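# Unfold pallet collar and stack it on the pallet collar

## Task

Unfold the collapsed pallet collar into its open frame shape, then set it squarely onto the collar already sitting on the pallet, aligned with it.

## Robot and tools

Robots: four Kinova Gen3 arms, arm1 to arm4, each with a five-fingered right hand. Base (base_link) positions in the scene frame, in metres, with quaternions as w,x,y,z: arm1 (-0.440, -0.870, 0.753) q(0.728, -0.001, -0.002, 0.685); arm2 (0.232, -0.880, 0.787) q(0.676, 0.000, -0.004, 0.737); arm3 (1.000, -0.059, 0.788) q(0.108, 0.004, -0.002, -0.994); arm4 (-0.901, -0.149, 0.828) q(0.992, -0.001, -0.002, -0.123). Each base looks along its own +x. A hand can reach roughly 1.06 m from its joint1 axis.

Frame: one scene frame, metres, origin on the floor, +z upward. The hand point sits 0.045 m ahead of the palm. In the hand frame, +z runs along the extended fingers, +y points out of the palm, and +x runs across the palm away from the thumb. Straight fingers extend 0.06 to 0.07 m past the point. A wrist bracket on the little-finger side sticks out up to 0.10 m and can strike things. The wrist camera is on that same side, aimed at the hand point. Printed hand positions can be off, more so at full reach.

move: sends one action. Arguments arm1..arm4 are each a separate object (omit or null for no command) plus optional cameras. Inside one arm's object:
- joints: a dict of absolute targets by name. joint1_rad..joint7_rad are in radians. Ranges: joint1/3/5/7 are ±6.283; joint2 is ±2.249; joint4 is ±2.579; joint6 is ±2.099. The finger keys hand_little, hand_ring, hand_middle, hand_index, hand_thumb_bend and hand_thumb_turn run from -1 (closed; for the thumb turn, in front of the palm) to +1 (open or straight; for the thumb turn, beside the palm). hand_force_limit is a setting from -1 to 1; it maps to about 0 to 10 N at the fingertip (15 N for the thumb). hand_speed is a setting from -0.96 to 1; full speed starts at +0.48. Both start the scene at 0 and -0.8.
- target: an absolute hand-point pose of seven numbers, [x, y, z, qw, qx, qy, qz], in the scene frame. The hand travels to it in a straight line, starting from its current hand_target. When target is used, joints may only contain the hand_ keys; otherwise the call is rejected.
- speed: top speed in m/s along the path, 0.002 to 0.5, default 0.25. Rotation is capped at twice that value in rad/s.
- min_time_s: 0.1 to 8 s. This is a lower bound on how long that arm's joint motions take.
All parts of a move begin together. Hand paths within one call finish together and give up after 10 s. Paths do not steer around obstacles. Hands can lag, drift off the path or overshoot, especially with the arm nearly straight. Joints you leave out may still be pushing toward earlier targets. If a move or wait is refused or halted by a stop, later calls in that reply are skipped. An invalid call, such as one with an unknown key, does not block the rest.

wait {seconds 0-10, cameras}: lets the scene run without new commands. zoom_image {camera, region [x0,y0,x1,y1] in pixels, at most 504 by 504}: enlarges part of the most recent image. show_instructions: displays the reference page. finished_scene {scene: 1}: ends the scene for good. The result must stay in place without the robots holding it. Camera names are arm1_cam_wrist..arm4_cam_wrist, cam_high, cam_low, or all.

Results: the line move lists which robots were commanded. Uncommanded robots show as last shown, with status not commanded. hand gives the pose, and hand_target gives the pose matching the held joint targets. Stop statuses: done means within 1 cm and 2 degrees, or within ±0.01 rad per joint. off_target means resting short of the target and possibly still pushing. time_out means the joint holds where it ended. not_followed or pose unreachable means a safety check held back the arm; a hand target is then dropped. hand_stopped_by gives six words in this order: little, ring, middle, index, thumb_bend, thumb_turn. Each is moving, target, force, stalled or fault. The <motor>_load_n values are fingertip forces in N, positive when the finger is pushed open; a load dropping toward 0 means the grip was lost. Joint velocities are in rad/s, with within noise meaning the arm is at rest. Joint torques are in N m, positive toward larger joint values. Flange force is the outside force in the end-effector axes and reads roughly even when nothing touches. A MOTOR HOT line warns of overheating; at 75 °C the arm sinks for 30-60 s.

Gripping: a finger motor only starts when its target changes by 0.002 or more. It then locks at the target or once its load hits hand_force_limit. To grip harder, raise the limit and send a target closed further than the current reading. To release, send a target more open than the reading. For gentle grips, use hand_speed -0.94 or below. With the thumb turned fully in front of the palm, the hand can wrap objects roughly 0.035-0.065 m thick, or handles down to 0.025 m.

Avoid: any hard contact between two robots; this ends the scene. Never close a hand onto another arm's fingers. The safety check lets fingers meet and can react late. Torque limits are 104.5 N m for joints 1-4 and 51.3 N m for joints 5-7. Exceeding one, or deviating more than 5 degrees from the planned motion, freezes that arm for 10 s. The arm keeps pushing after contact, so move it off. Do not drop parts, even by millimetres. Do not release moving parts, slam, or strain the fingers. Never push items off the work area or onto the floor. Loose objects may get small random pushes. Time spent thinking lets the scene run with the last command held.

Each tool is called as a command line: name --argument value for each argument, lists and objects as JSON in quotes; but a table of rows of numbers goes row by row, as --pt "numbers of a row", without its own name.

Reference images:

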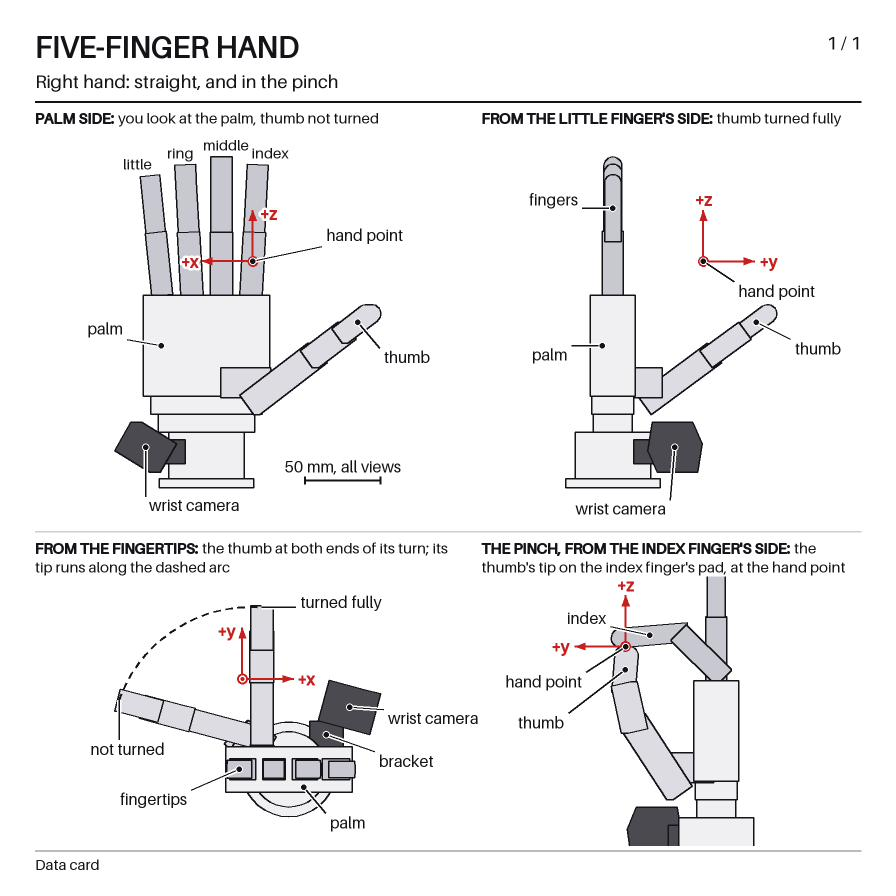

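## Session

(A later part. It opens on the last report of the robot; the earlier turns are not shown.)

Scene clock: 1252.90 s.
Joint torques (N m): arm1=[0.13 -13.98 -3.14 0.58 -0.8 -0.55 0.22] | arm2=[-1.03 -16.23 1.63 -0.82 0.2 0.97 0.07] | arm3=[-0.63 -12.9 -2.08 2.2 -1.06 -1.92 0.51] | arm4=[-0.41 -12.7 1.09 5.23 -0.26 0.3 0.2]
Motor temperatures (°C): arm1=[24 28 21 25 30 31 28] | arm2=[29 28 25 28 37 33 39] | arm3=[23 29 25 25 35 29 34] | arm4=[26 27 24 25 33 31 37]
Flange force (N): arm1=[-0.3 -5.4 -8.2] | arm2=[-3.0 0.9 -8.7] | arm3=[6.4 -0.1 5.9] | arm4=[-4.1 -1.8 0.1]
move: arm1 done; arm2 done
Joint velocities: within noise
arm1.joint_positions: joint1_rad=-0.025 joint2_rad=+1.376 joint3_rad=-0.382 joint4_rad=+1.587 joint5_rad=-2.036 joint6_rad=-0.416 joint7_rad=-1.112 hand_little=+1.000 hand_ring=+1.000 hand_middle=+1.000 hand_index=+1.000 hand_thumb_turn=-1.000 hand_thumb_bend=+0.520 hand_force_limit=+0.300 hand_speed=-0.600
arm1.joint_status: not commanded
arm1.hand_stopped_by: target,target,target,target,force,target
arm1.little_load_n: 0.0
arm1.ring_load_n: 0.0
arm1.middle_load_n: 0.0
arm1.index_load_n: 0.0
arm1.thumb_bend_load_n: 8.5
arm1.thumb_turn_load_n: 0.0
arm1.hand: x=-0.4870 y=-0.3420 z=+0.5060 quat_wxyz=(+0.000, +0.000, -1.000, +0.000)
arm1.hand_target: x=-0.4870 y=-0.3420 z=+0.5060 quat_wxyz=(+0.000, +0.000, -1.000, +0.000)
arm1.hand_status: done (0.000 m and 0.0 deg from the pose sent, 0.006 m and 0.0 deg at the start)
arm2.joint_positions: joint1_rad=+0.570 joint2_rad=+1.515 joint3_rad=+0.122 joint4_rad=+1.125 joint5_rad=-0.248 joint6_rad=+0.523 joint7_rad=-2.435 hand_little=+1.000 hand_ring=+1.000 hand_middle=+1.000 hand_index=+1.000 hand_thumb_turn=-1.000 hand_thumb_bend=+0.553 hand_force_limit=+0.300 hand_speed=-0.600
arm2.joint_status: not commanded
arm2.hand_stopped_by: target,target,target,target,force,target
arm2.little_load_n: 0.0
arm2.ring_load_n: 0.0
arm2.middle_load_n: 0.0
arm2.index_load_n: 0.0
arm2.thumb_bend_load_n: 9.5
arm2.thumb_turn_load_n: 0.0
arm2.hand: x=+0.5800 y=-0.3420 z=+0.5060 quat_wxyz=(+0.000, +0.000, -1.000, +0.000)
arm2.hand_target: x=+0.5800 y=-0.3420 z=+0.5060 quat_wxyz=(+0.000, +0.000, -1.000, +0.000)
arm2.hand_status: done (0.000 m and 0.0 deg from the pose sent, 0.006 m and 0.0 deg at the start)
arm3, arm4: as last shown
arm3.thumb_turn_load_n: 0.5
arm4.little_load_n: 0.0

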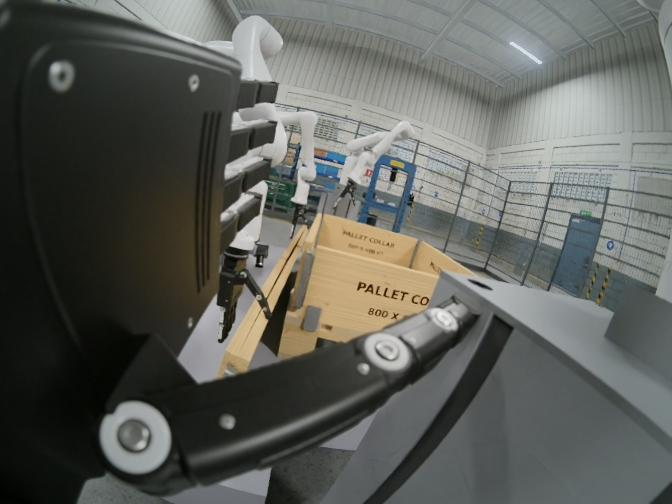

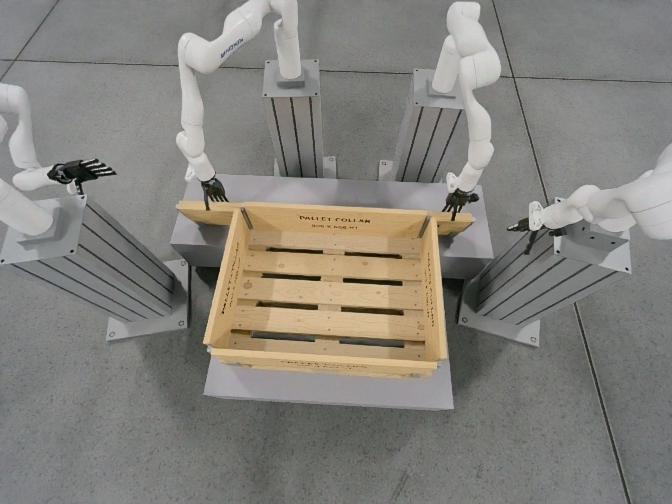

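move --arm2 '{"joints": {"hand_thumb_bend": 1, "hand_speed": -0.75}}' --arm1 '{"joints": {"hand_thumb_bend": 1, "hand_speed": -0.75}}' --cameras '["arm3_cam_wrist", "cam_high"]'

zoom_image --camera "cam_high" --region '[160, 160, 300, 260]'

zoom_image --camera "arm3_cam_wrist" --region '[220, 200, 370, 380]'

Scene clock: 1269.63 s.
Joint torques (N m): arm1=[0.17 -21.66 -4.2 -1.88 -0.22 -0.12 0.24] | arm2=[-1.46 -21.93 1.35 -3.41 -0.04 0.24 0.17] | arm3=[-0.65 -12.93 -2.12 2.18 -1.07 -1.92 0.52] | arm4=[-0.38 -12.73 1.11 5.16 -0.22 0.35 0.24]
Motor temperatures (°C): arm1=[24 28 21 25 30 31 28] | arm2=[29 28 25 28 37 33 39] | arm3=[23 29 25 25 35 29 34] | arm4=[26 27 24 25 33 31 37]
Flange force (N): arm1=[-0.4 -6.4 4.5] | arm2=[-2.3 -1.1 -1.2] | arm3=[6.4 -0.1 6.0] | arm4=[-3.6 -1.8 0.3]
move: arm1 done; arm2 done
Joint velocities: within noise
arm1.joint_positions: joint1_rad=-0.025 joint2_rad=+1.376 joint3_rad=-0.382 joint4_rad=+1.587 joint5_rad=-2.036 joint6_rad=-0.416 joint7_rad=-1.112 hand_little=+1.000 hand_ring=+1.000 hand_middle=+1.000 hand_index=+1.000 hand_thumb_turn=-1.000 hand_thumb_bend=+1.000 hand_force_limit=+0.300 hand_speed=-0.750
arm1.joint_status: all done
arm1.hand_stopped_by: target,target,target,target,target,target
arm1.little_load_n: 0.0
arm1.ring_load_n: 0.0
arm1.middle_load_n: 0.0
arm1.index_load_n: 0.0
arm1.thumb_bend_load_n: -0.5
arm1.thumb_turn_load_n: 0.0
arm1.hand: x=-0.4870 y=-0.3420 z=+0.5060 quat_wxyz=(+0.000, +0.000, -1.000, +0.000)
arm1.hand_target: x=-0.4870 y=-0.3420 z=+0.5060 quat_wxyz=(+0.000, +0.000, -1.000, +0.000)
arm1.hand_status: not commanded
arm2.joint_positions: joint1_rad=+0.569 joint2_rad=+1.515 joint3_rad=+0.122 joint4_rad=+1.125 joint5_rad=-0.248 joint6_rad=+0.523 joint7_rad=-2.435 hand_little=+1.000 hand_ring=+1.000 hand_middle=+1.000 hand_index=+1.000 hand_thumb_turn=-1.000 hand_thumb_bend=+1.000 hand_force_limit=+0.300 hand_speed=-0.750
arm2.joint_status: all done
arm2.hand_stopped_by: target,target,target,target,target,target
arm2.little_load_n: 0.0
arm2.ring_load_n: 0.0
arm2.middle_load_n: 0.0
arm2.index_load_n: 0.0
arm2.thumb_bend_load_n: 0.0
arm2.thumb_turn_load_n: 0.0
arm2.hand: x=+0.5800 y=-0.3420 z=+0.5060 quat_wxyz=(+0.000, +0.000, -1.000, +0.000)
arm2.hand_target: x=+0.5800 y=-0.3420 z=+0.5060 quat_wxyz=(+0.000, +0.000, -1.000, +0.000)
arm2.hand_status: not commanded
arm3, arm4: as last shown
arm4.index_load_n: 0.0

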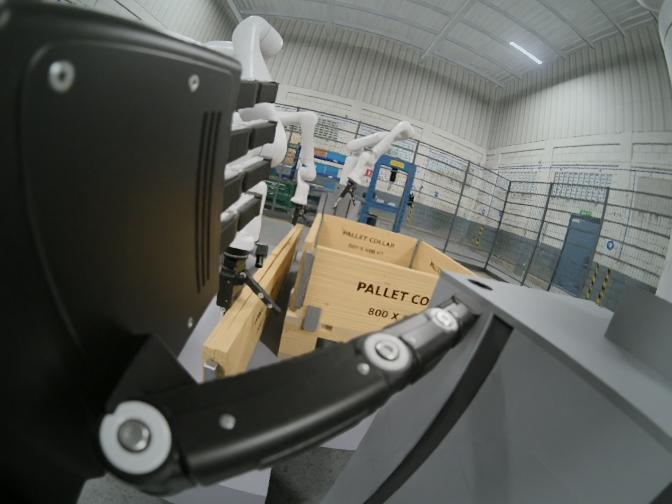

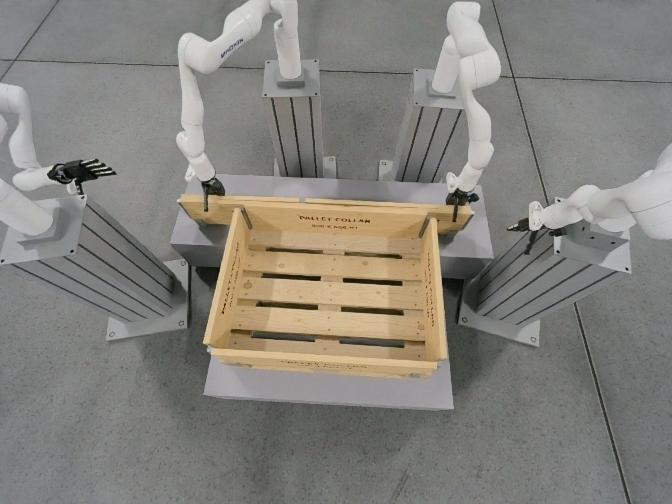

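Scaled by 3.600.

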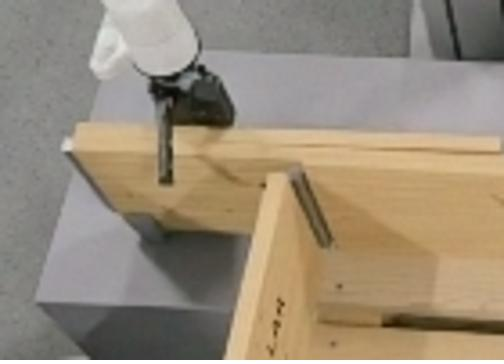

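Scaled by 2.800 from the camera's image (finer frame: 960x720).

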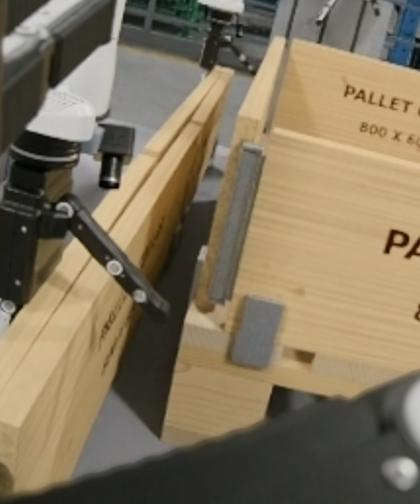

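move --arm1 '{"target": [-0.487, -0.334, 0.506, 0.0, 0.0, 1.0, 0.0], "speed": 0.04}' --arm2 '{"target": [0.58, -0.334, 0.506, 0.0, 0.0, 1.0, 0.0], "speed": 0.04}' --cameras '["arm1_cam_wrist", "arm2_cam_wrist", "arm3_cam_wrist"]'

zoom_image --camera "arm3_cam_wrist" --region '[200, 200, 370, 380]'

Scene clock: 1295.60 s.
Joint torques (N m): arm1=[0.29 -21.85 -4.29 -1.94 -0.23 -0.07 0.26] | arm2=[-1.92 -22.57 0.92 -4.39 -0.27 -0.26 0.1] | arm3=[-0.65 -12.92 -2.14 2.2 -1.06 -1.93 0.52] | arm4=[-0.37 -12.73 1.11 5.25 -0.2 0.34 0.19]
Motor temperatures (°C): arm1=[24 28 21 25 30 31 28] | arm2=[29 29 25 28 37 33 39] | arm3=[23 29 25 25 35 29 34] | arm4=[26 27 24 25 33 31 37]
Flange force (N): arm1=[0.0 -5.5 4.5] | arm2=[-2.4 -2.6 -1.9] | arm3=[6.4 -0.1 6.0] | arm4=[-3.8 -1.6 0.3]
move: arm1 done; arm2 done
Joint velocities: within noise
arm1.joint_positions: joint1_rad=-0.012 joint2_rad=+1.384 joint3_rad=-0.403 joint4_rad=+1.558 joint5_rad=-2.053 joint6_rad=-0.445 joint7_rad=-1.077 hand_little=+1.000 hand_ring=+1.000 hand_middle=+1.000 hand_index=+1.000 hand_thumb_turn=-1.000 hand_thumb_bend=+1.000 hand_force_limit=+0.300 hand_speed=-0.750
arm1.joint_status: not commanded
arm1.hand_stopped_by: target,target,target,target,target,target
arm1.little_load_n: 0.0
arm1.ring_load_n: 0.0
arm1.middle_load_n: 0.0
arm1.index_load_n: 0.0
arm1.thumb_bend_load_n: 0.0
arm1.thumb_turn_load_n: 0.0
arm1.hand: x=-0.4870 y=-0.3340 z=+0.5060 quat_wxyz=(+0.000, +0.000, -1.000, +0.000)
arm1.hand_target: x=-0.4870 y=-0.3340 z=+0.5060 quat_wxyz=(+0.000, +0.000, -1.000, +0.000)
arm1.hand_status: done (0.000 m and 0.0 deg from the pose sent, 0.008 m and 0.0 deg at the start)
arm2.joint_positions: joint1_rad=+0.561 joint2_rad=+1.524 joint3_rad=+0.127 joint4_rad=+1.093 joint5_rad=-0.249 joint6_rad=+0.547 joint7_rad=-2.446 hand_little=+1.000 hand_ring=+1.000 hand_middle=+1.000 hand_index=+1.000 hand_thumb_turn=-1.000 hand_thumb_bend=+1.000 hand_force_limit=+0.300 hand_speed=-0.750
arm2.joint_status: not commanded
arm2.hand_stopped_by: target,target,target,target,target,target
arm2.little_load_n: 0.0
arm2.ring_load_n: 0.0
arm2.middle_load_n: 0.0
arm2.index_load_n: 0.0
arm2.thumb_bend_load_n: 0.0
arm2.thumb_turn_load_n: 0.0
arm2.hand: x=+0.5800 y=-0.3340 z=+0.5060 quat_wxyz=(+0.000, +0.000, -1.000, +0.000)
arm2.hand_target: x=+0.5800 y=-0.3340 z=+0.5060 quat_wxyz=(+0.000, +0.000, -1.000, +0.000)
arm2.hand_status: done (0.000 m and 0.0 deg from the pose sent, 0.008 m and 0.0 deg at the start)
arm3, arm4: as last shown

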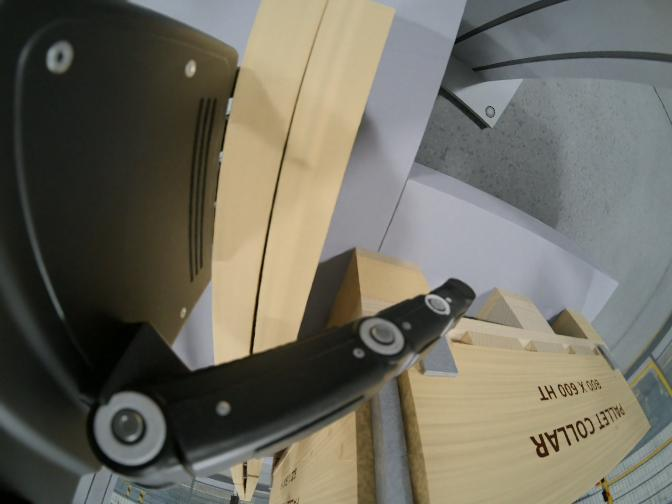

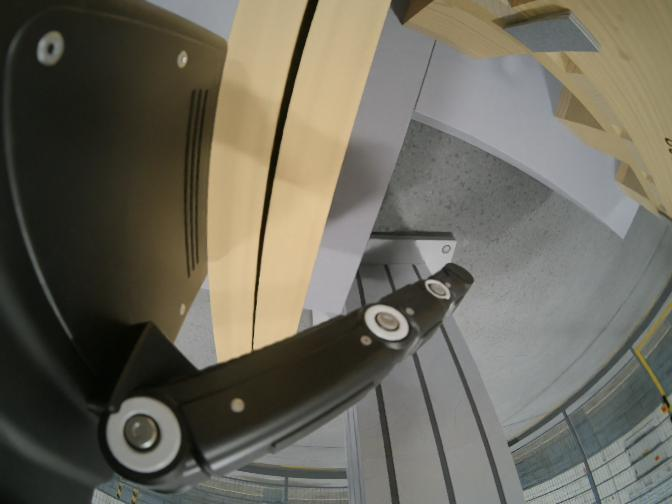

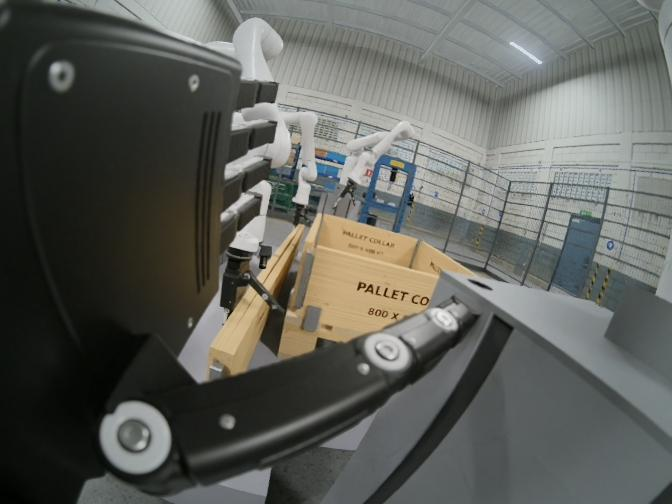

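Scaled by 2.800 from the camera's image (finer frame: 960x720).

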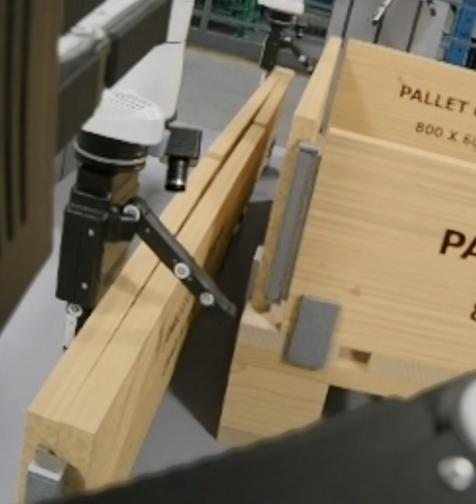

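move --arm2 '{"target": [0.58, -0.344, 0.506, 0.0, 0.0, 1.0, 0.0], "speed": 0.03}' --arm1 '{"target": [-0.487, -0.344, 0.506, 0.0, 0.0, 1.0, 0.0], "speed": 0.03}' --cameras '["arm1_cam_wrist", "arm2_cam_wrist"]'

Scene clock: 1320.07 s.
Joint torques (N m): arm1=[0.27 -21.57 -4.12 -1.75 -0.23 -0.11 0.21] | arm2=[-1.42 -21.85 1.38 -3.39 -0.05 0.23 0.1] | arm3=[-0.61 -12.9 -2.09 2.2 -1.05 -1.91 0.52] | arm4=[-0.32 -12.72 1.05 5.21 -0.19 0.35 0.22]
Motor temperatures (°C): arm1=[24 28 21 25 30 31 28] | arm2=[29 29 25 28 37 33 39] | arm3=[23 29 25 25 35 29 34] | arm4=[26 27 24 25 33 31 37]
Flange force (N): arm1=[-0.2 -6.2 4.6] | arm2=[-2.3 -1.2 -1.3] | arm3=[6.5 -0.1 5.8] | arm4=[-3.7 -1.6 0.2]
move: arm1 done; arm2 done
Joint velocities: within noise
arm1.joint_positions: joint1_rad=-0.028 joint2_rad=+1.373 joint3_rad=-0.377 joint4_rad=+1.594 joint5_rad=-2.031 joint6_rad=-0.409 joint7_rad=-1.121 hand_little=+1.000 hand_ring=+1.000 hand_middle=+1.000 hand_index=+1.000 hand_thumb_turn=-1.000 hand_thumb_bend=+1.000 hand_force_limit=+0.300 hand_speed=-0.750
arm1.joint_status: not commanded
arm1.hand_stopped_by: target,target,target,target,target,target
arm1.little_load_n: 0.0
arm1.ring_load_n: -0.5
arm1.middle_load_n: 0.0
arm1.index_load_n: 0.0
arm1.thumb_bend_load_n: 0.0
arm1.thumb_turn_load_n: 0.0
arm1.hand: x=-0.4870 y=-0.3440 z=+0.5060 quat_wxyz=(+0.000, +0.000, -1.000, +0.000)
arm1.hand_target: x=-0.4870 y=-0.3440 z=+0.5060 quat_wxyz=(+0.000, +0.000, -1.000, +0.000)
arm1.hand_status: done (0.000 m and 0.0 deg from the pose sent, 0.010 m and 0.0 deg at the start)
arm2.joint_positions: joint1_rad=+0.571 joint2_rad=+1.513 joint3_rad=+0.121 joint4_rad=+1.133 joint5_rad=-0.248 joint6_rad=+0.517 joint7_rad=-2.432 hand_little=+1.000 hand_ring=+1.000 hand_middle=+1.000 hand_index=+1.000 hand_thumb_turn=-1.000 hand_thumb_bend=+1.000 hand_force_limit=+0.300 hand_speed=-0.750
arm2.joint_status: not commanded
arm2.hand_stopped_by: target,target,target,target,target,target
arm2.little_load_n: 0.0
arm2.ring_load_n: 0.0
arm2.middle_load_n: 0.0
arm2.index_load_n: 0.0
arm2.thumb_bend_load_n: 0.0
arm2.thumb_turn_load_n: 0.0
arm2.hand: x=+0.5800 y=-0.3440 z=+0.5060 quat_wxyz=(+0.000, +0.000, -1.000, +0.000)
arm2.hand_target: x=+0.5800 y=-0.3440 z=+0.5060 quat_wxyz=(+0.000, +0.000, -1.000, +0.000)
arm2.hand_status: done (0.000 m and 0.0 deg from the pose sent, 0.010 m and 0.0 deg at the start)
arm3.joint_positions: joint1_rad=-1.749 joint2_rad=+1.816 joint3_rad=-0.424 joint4_rad=+1.642 joint5_rad=-2.123 joint6_rad=-2.081 joint7_rad=+1.067 hand_little=+1.000 hand_ring=+1.000 hand_middle=+1.000 hand_index=+1.000 hand_thumb_turn=-1.000 hand_thumb_bend=+1.000 hand_force_limit=+0.000 hand_speed=+0.300
arm3.joint_status: not commanded
arm3.hand_stopped_by: target,target,target,target,target,target
arm3.little_load_n: 0.0
arm3.ring_load_n: 0.0
arm3.middle_load_n: 0.0
arm3.index_load_n: 0.0
arm3.thumb_bend_load_n: 0.0
arm3.thumb_turn_load_n: 0.0
arm3.hand: x=+0.9000 y=-0.2500 z=+0.7500 quat_wxyz=(+0.793, +0.000, -0.609, +0.000)
arm3.hand_target: x=+0.9000 y=-0.2500 z=+0.7500 quat_wxyz=(+0.793, +0.000, -0.609, +0.000)
arm3.hand_status: not commanded
arm4: as last shown

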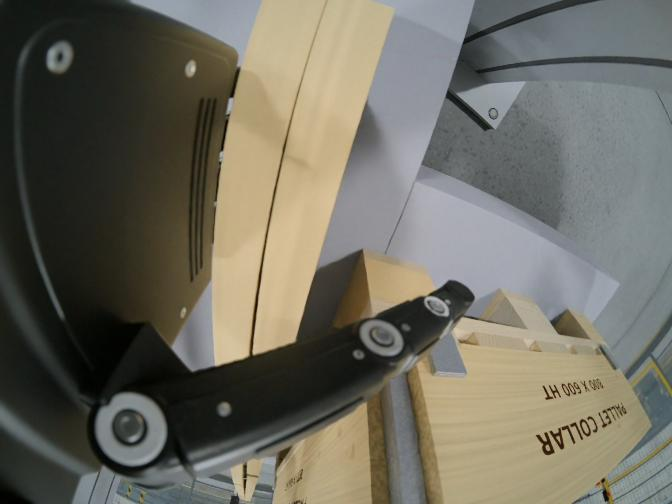

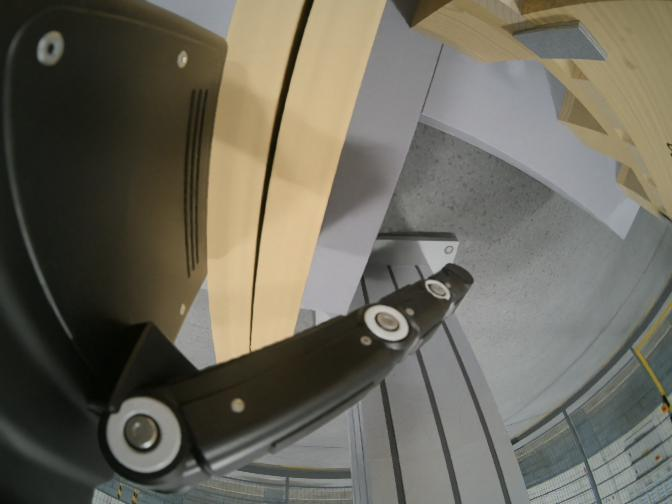

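move --arm2 '{"target": [0.58, -0.320, 0.506, 0.0, 0.0, 1.0, 0.0], "speed": 0.03}' --arm1 '{"target": [-0.487, -0.320, 0.506, 0.0, 0.0, 1.0, 0.0], "speed": 0.03}' --cameras '["arm1_cam_wrist", "arm2_cam_wrist"]'

Scene clock: 1324.93 s.
Joint torques (N m): arm1=[0.28 -22.15 -4.61 -2.23 -0.19 -0.13 0.27] | arm2=[-2.58 -23.09 0.22 -5.46 -0.51 -0.67 0.17] | arm3=[-0.62 -12.9 -2.1 2.23 -1.07 -1.93 0.52] | arm4=[-0.45 -12.7 1.08 5.23 -0.22 0.37 0.22]
Motor temperatures (°C): arm1=[24 28 21 25 30 31 28] | arm2=[29 29 25 28 37 33 39] | arm3=[23 29 25 25 35 29 34] | arm4=[26 27 24 25 33 31 37]
Flange force (N): arm1=[0.0 -5.3 4.2] | arm2=[-2.3 -4.5 -3.2] | arm3=[6.4 -0.2 5.8] | arm4=[-3.9 -2.0 0.3]
move: arm1 done; arm2 done
Joint velocities: within noise
arm1.joint_positions: joint1_rad=+0.006 joint2_rad=+1.399 joint3_rad=-0.436 joint4_rad=+1.506 joint5_rad=-2.081 joint6_rad=-0.492 joint7_rad=-1.019 hand_little=+1.000 hand_ring=+1.000 hand_middle=+1.000 hand_index=+1.000 hand_thumb_turn=-1.000 hand_thumb_bend=+1.000 hand_force_limit=+0.300 hand_speed=-0.750
arm1.joint_status: not commanded
arm1.hand_stopped_by: target,target,target,target,target,target
arm1.little_load_n: 0.0
arm1.ring_load_n: 0.0
arm1.middle_load_n: 0.0
arm1.index_load_n: 0.0
arm1.thumb_bend_load_n: 0.0
arm1.thumb_turn_load_n: 0.0
arm1.hand: x=-0.4870 y=-0.3201 z=+0.5060 quat_wxyz=(+0.000, +0.000, -1.000, +0.000)
arm1.hand_target: x=-0.4870 y=-0.3200 z=+0.5060 quat_wxyz=(+0.000, +0.000, -1.000, +0.000)
arm1.hand_status: done (0.000 m and 0.0 deg from the pose sent, 0.024 m and 0.0 deg at the start)
arm2.joint_positions: joint1_rad=+0.548 joint2_rad=+1.542 joint3_rad=+0.137 joint4_rad=+1.033 joint5_rad=-0.250 joint6_rad=+0.590 joint7_rad=-2.466 hand_little=+1.000 hand_ring=+1.000 hand_middle=+1.000 hand_index=+1.000 hand_thumb_turn=-1.000 hand_thumb_bend=+1.000 hand_force_limit=+0.300 hand_speed=-0.750
arm2.joint_status: not commanded
arm2.hand_stopped_by: target,target,target,target,target,target
arm2.little_load_n: 0.0
arm2.ring_load_n: 0.0
arm2.middle_load_n: 0.5
arm2.index_load_n: 0.0
arm2.thumb_bend_load_n: 0.0
arm2.thumb_turn_load_n: 0.0
arm2.hand: x=+0.5799 y=-0.3201 z=+0.5059 quat_wxyz=(+0.000, +0.000, -1.000, +0.000)
arm2.hand_target: x=+0.5800 y=-0.3200 z=+0.5060 quat_wxyz=(+0.000, +0.000, -1.000, +0.000)
arm2.hand_status: done (0.000 m and 0.0 deg from the pose sent, 0.024 m and 0.0 deg at the start)
arm3: as last shown
arm3.thumb_turn_load_n: 0.5
arm4.joint_positions: joint1_rad=-1.012 joint2_rad=+1.195 joint3_rad=+0.363 joint4_rad=+2.545 joint5_rad=+0.145 joint6_rad=-0.375 joint7_rad=-2.293 hand_little=+1.000 hand_ring=+1.000 hand_middle=+1.000 hand_index=+1.000 hand_thumb_turn=-1.000 hand_thumb_bend=+1.000 hand_force_limit=+0.000 hand_speed=+0.300
arm4.joint_status: not commanded
arm4.hand_stopped_by: target,target,target,target,target,target
arm4.little_load_n: 0.0
arm4.ring_load_n: 0.0
arm4.middle_load_n: 0.0
arm4.index_load_n: 0.0
arm4.thumb_bend_load_n: 0.0
arm4.thumb_turn_load_n: 0.0
arm4.hand: x=-0.6600 y=-0.1200 z=+0.7000 quat_wxyz=(+0.000, +0.000, -0.985, +0.174)
arm4.hand_target: x=-0.6600 y=-0.1200 z=+0.7000 quat_wxyz=(+0.000, +0.000, -0.985, +0.174)
arm4.hand_status: not commanded

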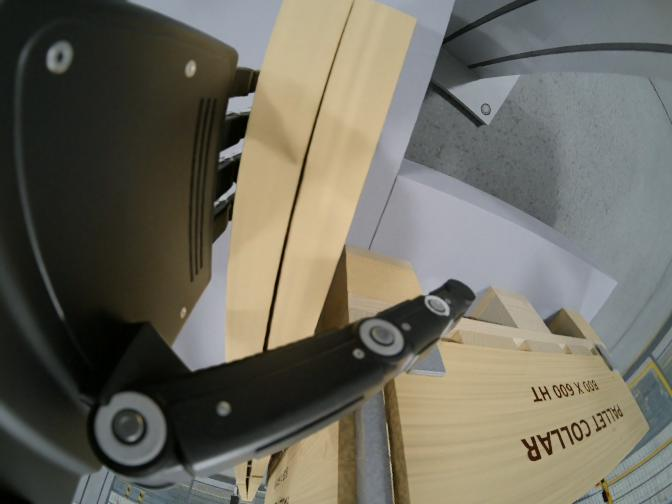

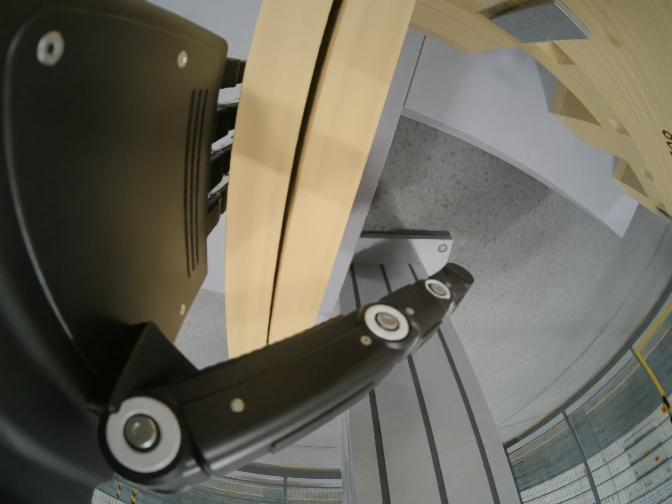

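move --arm2 '{"target": [0.58, -0.346, 0.506, 0.0, 0.0, 1.0, 0.0], "speed": 0.04, "joints": {"hand_thumb_turn": 1, "hand_speed": 0.3}}' --arm1 '{"target": [-0.487, -0.346, 0.506, 0.0, 0.0, 1.0, 0.0], "speed": 0.04, "joints": {"hand_thumb_turn": 1, "hand_speed": 0.3}}' --arm3 '{"target": [0.72, -0.15, 0.66, 0.0, 0.0, 0.985, -0.174], "speed": 0.25}' --arm4 '{"target": [-0.50, -0.17, 0.50, 0.0, 0.0, 0.985, -0.174], "speed": 0.2}'

move --arm3 '{"target": [0.62, -0.19, 0.392, 0.0, 0.0, 0.985, -0.174], "speed": 0.2}' --arm4 '{"target": [-0.48, -0.19, 0.392, 0.0, 0.0, 0.985, -0.174], "speed": 0.2}' --cameras '["arm1_cam_wrist", "arm2_cam_wrist", "cam_high"]'

Scene clock: 1342.80 s.
Joint torques (N m): arm1=[0.31 -21.56 -4.11 -1.8 -0.21 -0.2 0.24] | arm2=[-1.42 -21.85 1.36 -3.36 0.01 0.21 0.08] | arm3=[-0.5 -12.63 -3.85 0.25 0.08 0.25 0.49] | arm4=[-0.36 -17.25 2.42 2.68 -0.09 0.3 0.24]
Motor temperatures (°C): arm1=[24 28 21 25 30 31 28] | arm2=[29 29 25 28 37 33 39] | arm3=[23 29 25 25 35 29 34] | arm4=[26 27 24 25 33 31 37]
Flange force (N): arm1=[-0.2 -7.2 4.7] | arm2=[-2.3 -1.2 -1.2] | arm3=[-1.8 -0.9 -6.9] | arm4=[-2.1 -0.6 1.8]
move: arm1 done; arm2 done; arm3 done; arm4 done
Joint velocities: within noise
arm1.joint_positions: joint1_rad=-0.032 joint2_rad=+1.371 joint3_rad=-0.371 joint4_rad=+1.601 joint5_rad=-2.027 joint6_rad=-0.401 joint7_rad=-1.130 hand_little=+1.000 hand_ring=+1.000 hand_middle=+1.000 hand_index=+1.000 hand_thumb_turn=+1.000 hand_thumb_bend=+1.000 hand_force_limit=+0.300 hand_speed=+0.300
arm1.joint_status: all done
arm1.hand_stopped_by: target,target,target,target,target,target
arm1.little_load_n: 0.5
arm1.ring_load_n: 0.0
arm1.middle_load_n: 0.0
arm1.index_load_n: 0.0
arm1.thumb_bend_load_n: 0.0
arm1.thumb_turn_load_n: 0.0
arm1.hand: x=-0.4870 y=-0.3460 z=+0.5060 quat_wxyz=(+0.000, +0.000, -1.000, +0.000)
arm1.hand_target: x=-0.4870 y=-0.3460 z=+0.5060 quat_wxyz=(+0.000, +0.000, -1.000, +0.000)
arm1.hand_status: done (0.000 m and 0.0 deg from the pose sent, 0.026 m and 0.0 deg at the start)
arm2.joint_positions: joint1_rad=+0.574 joint2_rad=+1.510 joint3_rad=+0.119 joint4_rad=+1.141 joint5_rad=-0.248 joint6_rad=+0.511 joint7_rad=-2.430 hand_little=+1.000 hand_ring=+1.000 hand_middle=+1.000 hand_index=+1.000 hand_thumb_turn=+1.000 hand_thumb_bend=+1.000 hand_force_limit=+0.300 hand_speed=+0.300
arm2.joint_status: all done
arm2.hand_stopped_by: target,target,target,target,target,target
arm2.little_load_n: 0.0
arm2.ring_load_n: 0.0
arm2.middle_load_n: 0.0
arm2.index_load_n: 0.0
arm2.thumb_bend_load_n: 0.0
arm2.thumb_turn_load_n: 0.0
arm2.hand: x=+0.5800 y=-0.3460 z=+0.5060 quat_wxyz=(+0.000, +0.000, -1.000, +0.000)
arm2.hand_target: x=+0.5800 y=-0.3460 z=+0.5060 quat_wxyz=(+0.000, +0.000, -1.000, +0.000)
arm2.hand_status: done (0.000 m and 0.0 deg from the pose sent, 0.026 m and 0.0 deg at the start)
arm3.joint_positions: joint1_rad=+0.333 joint2_rad=+1.051 joint3_rad=-0.417 joint4_rad=+2.267 joint5_rad=-0.088 joint6_rad=-0.179 joint7_rad=+1.567 hand_little=+1.000 hand_ring=+1.000 hand_middle=+1.000 hand_index=+1.000 hand_thumb_turn=-1.000 hand_thumb_bend=+0.934 hand_force_limit=+0.000 hand_speed=+0.300
arm3.joint_status: not commanded
arm3.hand_stopped_by: target,target,target,target,target,target
arm3.little_load_n: 0.0
arm3.ring_load_n: 0.0
arm3.middle_load_n: 0.0
arm3.index_load_n: 0.0
arm3.thumb_bend_load_n: 0.0
arm3.thumb_turn_load_n: 0.0
arm3.hand: x=+0.7200 y=-0.1500 z=+0.6600 quat_wxyz=(+0.000, +0.000, -0.985, +0.174)
arm3.hand_target: x=+0.7200 y=-0.1500 z=+0.6600 quat_wxyz=(+0.000, +0.000, -0.985, +0.174)
arm3.hand_status: done (0.000 m and 0.0 deg from the pose sent, 0.225 m and 106.3 deg at the start; pose on its path clipped on 33 of 139 steps; a joint's target at an end of its range on 48 of 139 steps)
arm4.joint_positions: joint1_rad=-0.680 joint2_rad=+1.587 joint3_rad=+0.337 joint4_rad=+1.786 joint5_rad=+0.262 joint6_rad=-0.087 joint7_rad=-2.244 hand_little=+1.000 hand_ring=+1.000 hand_middle=+1.000 hand_index=+1.000 hand_thumb_turn=-1.000 hand_thumb_bend=+1.000 hand_force_limit=+0.000 hand_speed=+0.300
arm4.joint_status: not commanded
arm4.hand_stopped_by: target,target,target,target,target,target
arm4.little_load_n: 0.0
arm4.ring_load_n: 0.0
arm4.middle_load_n: 0.0
arm4.index_load_n: 0.0
arm4.thumb_bend_load_n: 0.0
arm4.thumb_turn_load_n: 0.0
arm4.hand: x=-0.5000 y=-0.1700 z=+0.5000 quat_wxyz=(+0.000, +0.000, -0.985, +0.174)
arm4.hand_target: x=-0.5000 y=-0.1700 z=+0.5000 quat_wxyz=(+0.000, +0.000, -0.985, +0.174)
arm4.hand_status: done (0.000 m and 0.0 deg from the pose sent, 0.261 m and 0.0 deg at the start)
pictures: none

Scene clock: 1344.80 s.
Joint torques (N m): arm1=[0.26 -21.61 -4.01 -1.76 -0.19 -0.09 0.25] | arm2=[-1.46 -21.87 1.44 -3.34 -0.03 0.19 0.11] | arm3=[-0.5 -16.21 -4.41 -0.35 -0.04 0.31 0.48] | arm4=[-0.4 -17.47 2.29 2.08 -0.03 0.3 0.21]
Motor temperatures (°C): arm1=[24 28 21 25 30 31 28] | arm2=[29 29 25 28 37 33 39] | arm3=[23 29 25 25 35 29 34] | arm4=[26 27 24 25 33 31 37]
Flange force (N): arm1=[-0.2 -6.2 4.7] | arm2=[-2.5 -1.1 -1.1] | arm3=[-2.9 -1.8 -8.3] | arm4=[-2.2 -0.5 2.3]
move: arm3 done; arm4 done
Joint velocities: within noise
arm1, arm2: as last shown
arm1.little_load_n: 0.0
arm2.thumb_bend_load_n: -0.5
arm3.joint_positions: joint1_rad=+0.230 joint2_rad=+1.701 joint3_rad=-0.349 joint4_rad=+1.470 joint5_rad=-0.006 joint6_rad=-0.024 joint7_rad=+1.638 hand_little=+1.000 hand_ring=+1.000 hand_middle=+1.000 hand_index=+1.000 hand_thumb_turn=-1.000 hand_thumb_bend=+0.934 hand_force_limit=+0.000 hand_speed=+0.300
arm3.joint_status: not commanded
arm3.hand_stopped_by: target,target,target,target,target,target
arm3.little_load_n: 0.0
arm3.ring_load_n: 0.0
arm3.middle_load_n: 0.0
arm3.index_load_n: 0.0
arm3.thumb_bend_load_n: 0.0
arm3.thumb_turn_load_n: 0.0
arm3.hand: x=+0.6200 y=-0.1900 z=+0.3920 quat_wxyz=(+0.000, +0.000, -0.985, +0.174)
arm3.hand_target: x=+0.6200 y=-0.1900 z=+0.3920 quat_wxyz=(+0.000, +0.000, -0.985, +0.174)
arm3.hand_status: done (0.000 m and 0.0 deg from the pose sent, 0.289 m and 0.0 deg at the start)
arm4.joint_positions: joint1_rad=-0.603 joint2_rad=+1.830 joint3_rad=+0.326 joint4_rad=+1.449 joint5_rad=+0.259 joint6_rad=-0.001 joint7_rad=-2.249 hand_little=+1.000 hand_ring=+1.000 hand_middle=+1.000 hand_index=+1.000 hand_thumb_turn=-1.000 hand_thumb_bend=+1.000 hand_force_limit=+0.000 hand_speed=+0.300
arm4.joint_status: not commanded
arm4.hand_stopped_by: target,target,target,target,target,target
arm4.little_load_n: 0.0
arm4.ring_load_n: 0.0
arm4.middle_load_n: 0.0
arm4.index_load_n: -0.5
arm4.thumb_bend_load_n: 0.0
arm4.thumb_turn_load_n: 0.0
arm4.hand: x=-0.4800 y=-0.1900 z=+0.3920 quat_wxyz=(+0.000, +0.000, -0.985, +0.174)
arm4.hand_target: x=-0.4800 y=-0.1900 z=+0.3920 quat_wxyz=(+0.000, +0.000, -0.985, +0.174)
arm4.hand_status: done (0.000 m and 0.0 deg from the pose sent, 0.112 m and 0.0 deg at the start)

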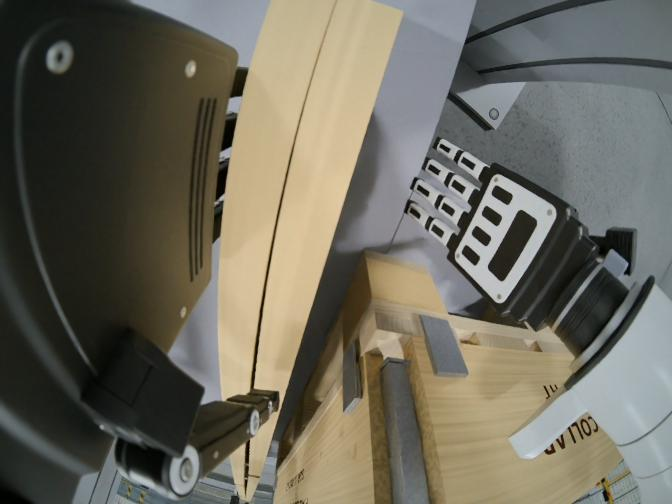

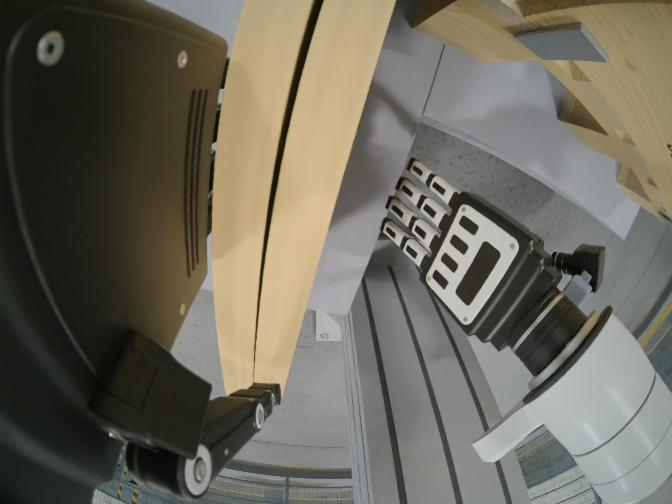

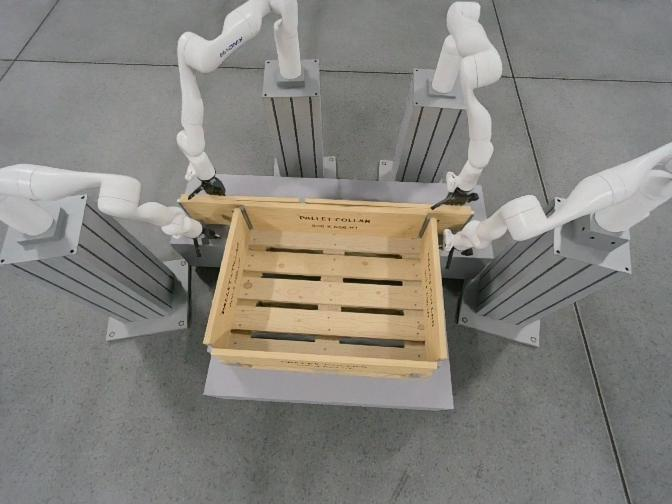

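move --arm3 '{"target": [0.62, -0.245, 0.392, 0.0, 0.0, 0.985, -0.174], "speed": 0.08}' --arm4 '{"target": [-0.48, -0.245, 0.392, 0.0, 0.0, 0.985, -0.174], "speed": 0.08}' --cameras '["arm1_cam_wrist", "arm2_cam_wrist"]'

move --arm3 '{"target": [0.62, -0.270, 0.392, 0.0, 0.0, 0.985, -0.174], "speed": 0.04}' --arm4 '{"target": [-0.48, -0.270, 0.392, 0.0, 0.0, 0.985, -0.174], "speed": 0.04}' --cameras '["arm1_cam_wrist", "arm2_cam_wrist"]'

Scene clock: 1350.97 s.
Joint torques (N m): arm1=[0.32 -21.59 -4.15 -1.75 -0.26 -0.17 0.25] | arm2=[-1.39 -21.75 1.44 -3.38 -0.03 0.17 0.15] | arm3=[-0.55 -16.66 -4.35 -0.78 -0.04 0.26 0.47] | arm4=[-0.41 -17.62 2.52 2.03 0.02 0.31 0.21]
Motor temperatures (°C): arm1=[24 28 21 25 30 31 28] | arm2=[29 30 25 28 37 33 39] | arm3=[23 29 25 25 35 29 34] | arm4=[26 27 24 25 33 31 37]
Flange force (N): arm1=[-0.2 -7.2 5.0] | arm2=[-2.1 -1.2 -1.5] | arm3=[-2.7 -1.5 -8.5] | arm4=[-1.6 -0.6 2.6]
move: arm3 done; arm4 done
Joint velocities: within noise
arm1, arm2: as last shown
arm1.ring_load_n: 0.5
arm1.thumb_bend_load_n: -0.5
arm2.thumb_bend_load_n: 0.0
arm3.joint_positions: joint1_rad=+0.097 joint2_rad=+1.701 joint3_rad=-0.350 joint4_rad=+1.425 joint5_rad=-0.071 joint6_rad=-0.025 joint7_rad=+1.577 hand_little=+1.000 hand_ring=+1.000 hand_middle=+1.000 hand_index=+1.000 hand_thumb_turn=-1.000 hand_thumb_bend=+0.934 hand_force_limit=+0.000 hand_speed=+0.300
arm3.joint_status: not commanded
arm3.hand_stopped_by: target,target,target,target,target,target
arm3.little_load_n: 0.0
arm3.ring_load_n: 0.0
arm3.middle_load_n: 0.0
arm3.index_load_n: 0.0
arm3.thumb_bend_load_n: 0.0
arm3.thumb_turn_load_n: 0.0
arm3.hand: x=+0.6200 y=-0.2450 z=+0.3920 quat_wxyz=(+0.000, +0.000, -0.985, +0.174)
arm3.hand_target: x=+0.6200 y=-0.2450 z=+0.3920 quat_wxyz=(+0.000, +0.000, -0.985, +0.174)
arm3.hand_status: done (0.000 m and 0.0 deg from the pose sent, 0.055 m and 0.0 deg at the start)
arm4.joint_positions: joint1_rad=-0.483 joint2_rad=+1.838 joint3_rad=+0.354 joint4_rad=+1.443 joint5_rad=+0.314 joint6_rad=-0.044 joint7_rad=-2.197 hand_little=+1.000 hand_ring=+1.000 hand_middle=+1.000 hand_index=+1.000 hand_thumb_turn=-1.000 hand_thumb_bend=+1.000 hand_force_limit=+0.000 hand_speed=+0.300
arm4.joint_status: not commanded
arm4.hand_stopped_by: target,target,target,target,target,target
arm4.little_load_n: 0.0
arm4.ring_load_n: 0.0
arm4.middle_load_n: 0.0
arm4.index_load_n: 0.0
arm4.thumb_bend_load_n: 0.0
arm4.thumb_turn_load_n: 0.0
arm4.hand: x=-0.4800 y=-0.2450 z=+0.3920 quat_wxyz=(+0.000, +0.000, -0.985, +0.174)
arm4.hand_target: x=-0.4800 y=-0.2450 z=+0.3920 quat_wxyz=(+0.000, +0.000, -0.985, +0.174)
arm4.hand_status: done (0.000 m and 0.0 deg from the pose sent, 0.055 m and 0.0 deg at the start)

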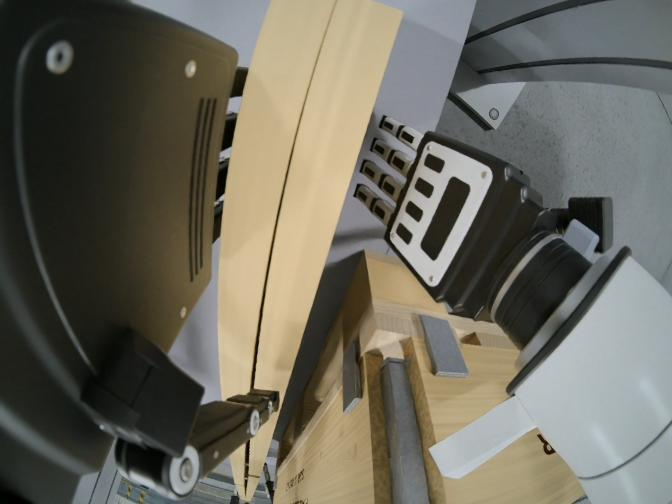

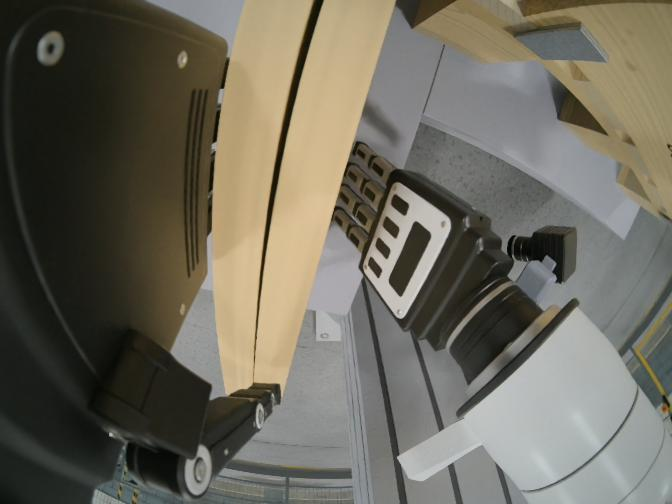

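Scene clock: 1352.10 s.
Joint torques (N m): arm1=[0.28 -21.57 -4.06 -1.73 -0.24 -0.17 0.23] | arm2=[-1.51 -21.79 1.41 -3.36 -0.03 0.15 0.07] | arm3=[-0.57 -16.91 -4.39 -1.05 -0.04 0.23 0.48] | arm4=[-0.47 -17.78 2.59 1.87 -0.05 0.24 0.24]
Motor temperatures (°C): arm1=[24 28 21 25 30 31 28] | arm2=[29 30 25 28 37 33 39] | arm3=[23 29 25 25 35 29 34] | arm4=[26 27 24 25 33 31 37]
Flange force (N): arm1=[-0.2 -6.7 4.8] | arm2=[-2.5 -1.3 -1.4] | arm3=[-2.7 -1.5 -8.6] | arm4=[-1.4 -0.8 2.6]
move: arm3 done; arm4 done
Joint velocities: within noise
arm1, arm2: as last shown
arm1.ring_load_n: 0.0
arm1.thumb_bend_load_n: 0.0
arm3.joint_positions: joint1_rad=+0.036 joint2_rad=+1.701 joint3_rad=-0.347 joint4_rad=+1.397 joint5_rad=-0.100 joint6_rad=-0.017 joint7_rad=+1.550 hand_little=+1.000 hand_ring=+1.000 hand_middle=+1.000 hand_index=+1.000 hand_thumb_turn=-1.000 hand_thumb_bend=+0.934 hand_force_limit=+0.000 hand_speed=+0.300
arm3.joint_status: not commanded
arm3.hand_stopped_by: target,target,target,target,target,target
arm3.little_load_n: 0.0
arm3.ring_load_n: 0.0
arm3.middle_load_n: 0.0
arm3.index_load_n: 0.0
arm3.thumb_bend_load_n: 0.0
arm3.thumb_turn_load_n: 0.0
arm3.hand: x=+0.6200 y=-0.2700 z=+0.3920 quat_wxyz=(+0.000, +0.000, -0.985, +0.174)
arm3.hand_target: x=+0.6200 y=-0.2700 z=+0.3920 quat_wxyz=(+0.000, +0.000, -0.985, +0.174)
arm3.hand_status: done (0.000 m and 0.0 deg from the pose sent, 0.025 m and 0.0 deg at the start)
arm4.joint_positions: joint1_rad=-0.425 joint2_rad=+1.841 joint3_rad=+0.366 joint4_rad=+1.433 joint5_rad=+0.341 joint6_rad=-0.055 joint7_rad=-2.173 hand_little=+1.000 hand_ring=+1.000 hand_middle=+1.000 hand_index=+1.000 hand_thumb_turn=-1.000 hand_thumb_bend=+1.000 hand_force_limit=+0.000 hand_speed=+0.300
arm4.joint_status: not commanded
arm4.hand_stopped_by: target,target,target,target,target,target
arm4.little_load_n: 0.0
arm4.ring_load_n: 0.0
arm4.middle_load_n: 0.0
arm4.index_load_n: 0.0
arm4.thumb_bend_load_n: 0.0
arm4.thumb_turn_load_n: 0.0
arm4.hand: x=-0.4800 y=-0.2700 z=+0.3920 quat_wxyz=(+0.000, +0.000, -0.985, +0.174)
arm4.hand_target: x=-0.4800 y=-0.2700 z=+0.3920 quat_wxyz=(+0.000, +0.000, -0.985, +0.174)
arm4.hand_status: done (0.000 m and 0.0 deg from the pose sent, 0.025 m and 0.0 deg at the start)

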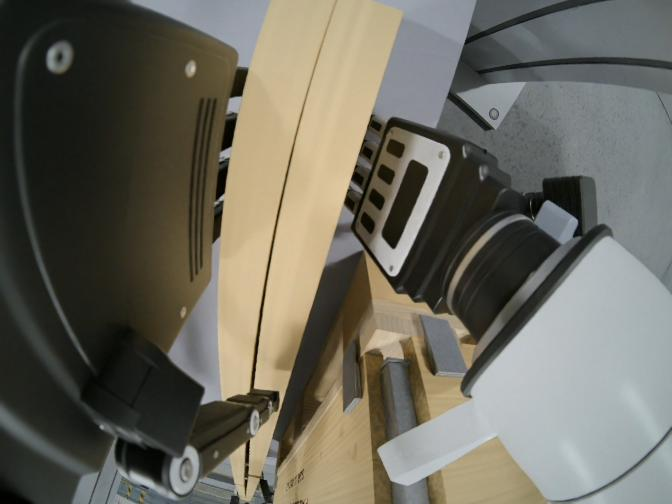

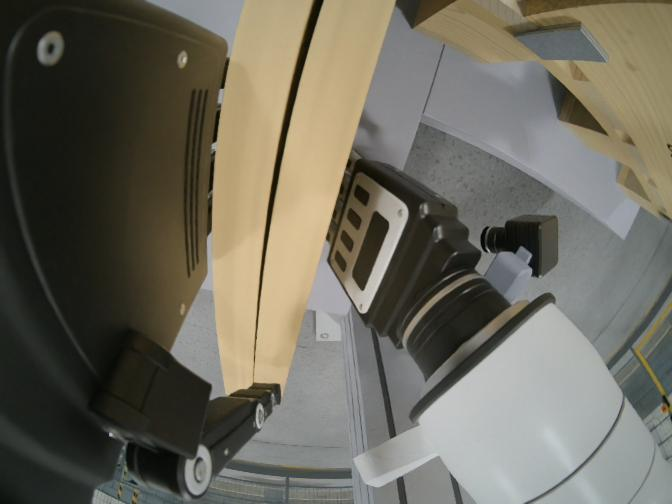

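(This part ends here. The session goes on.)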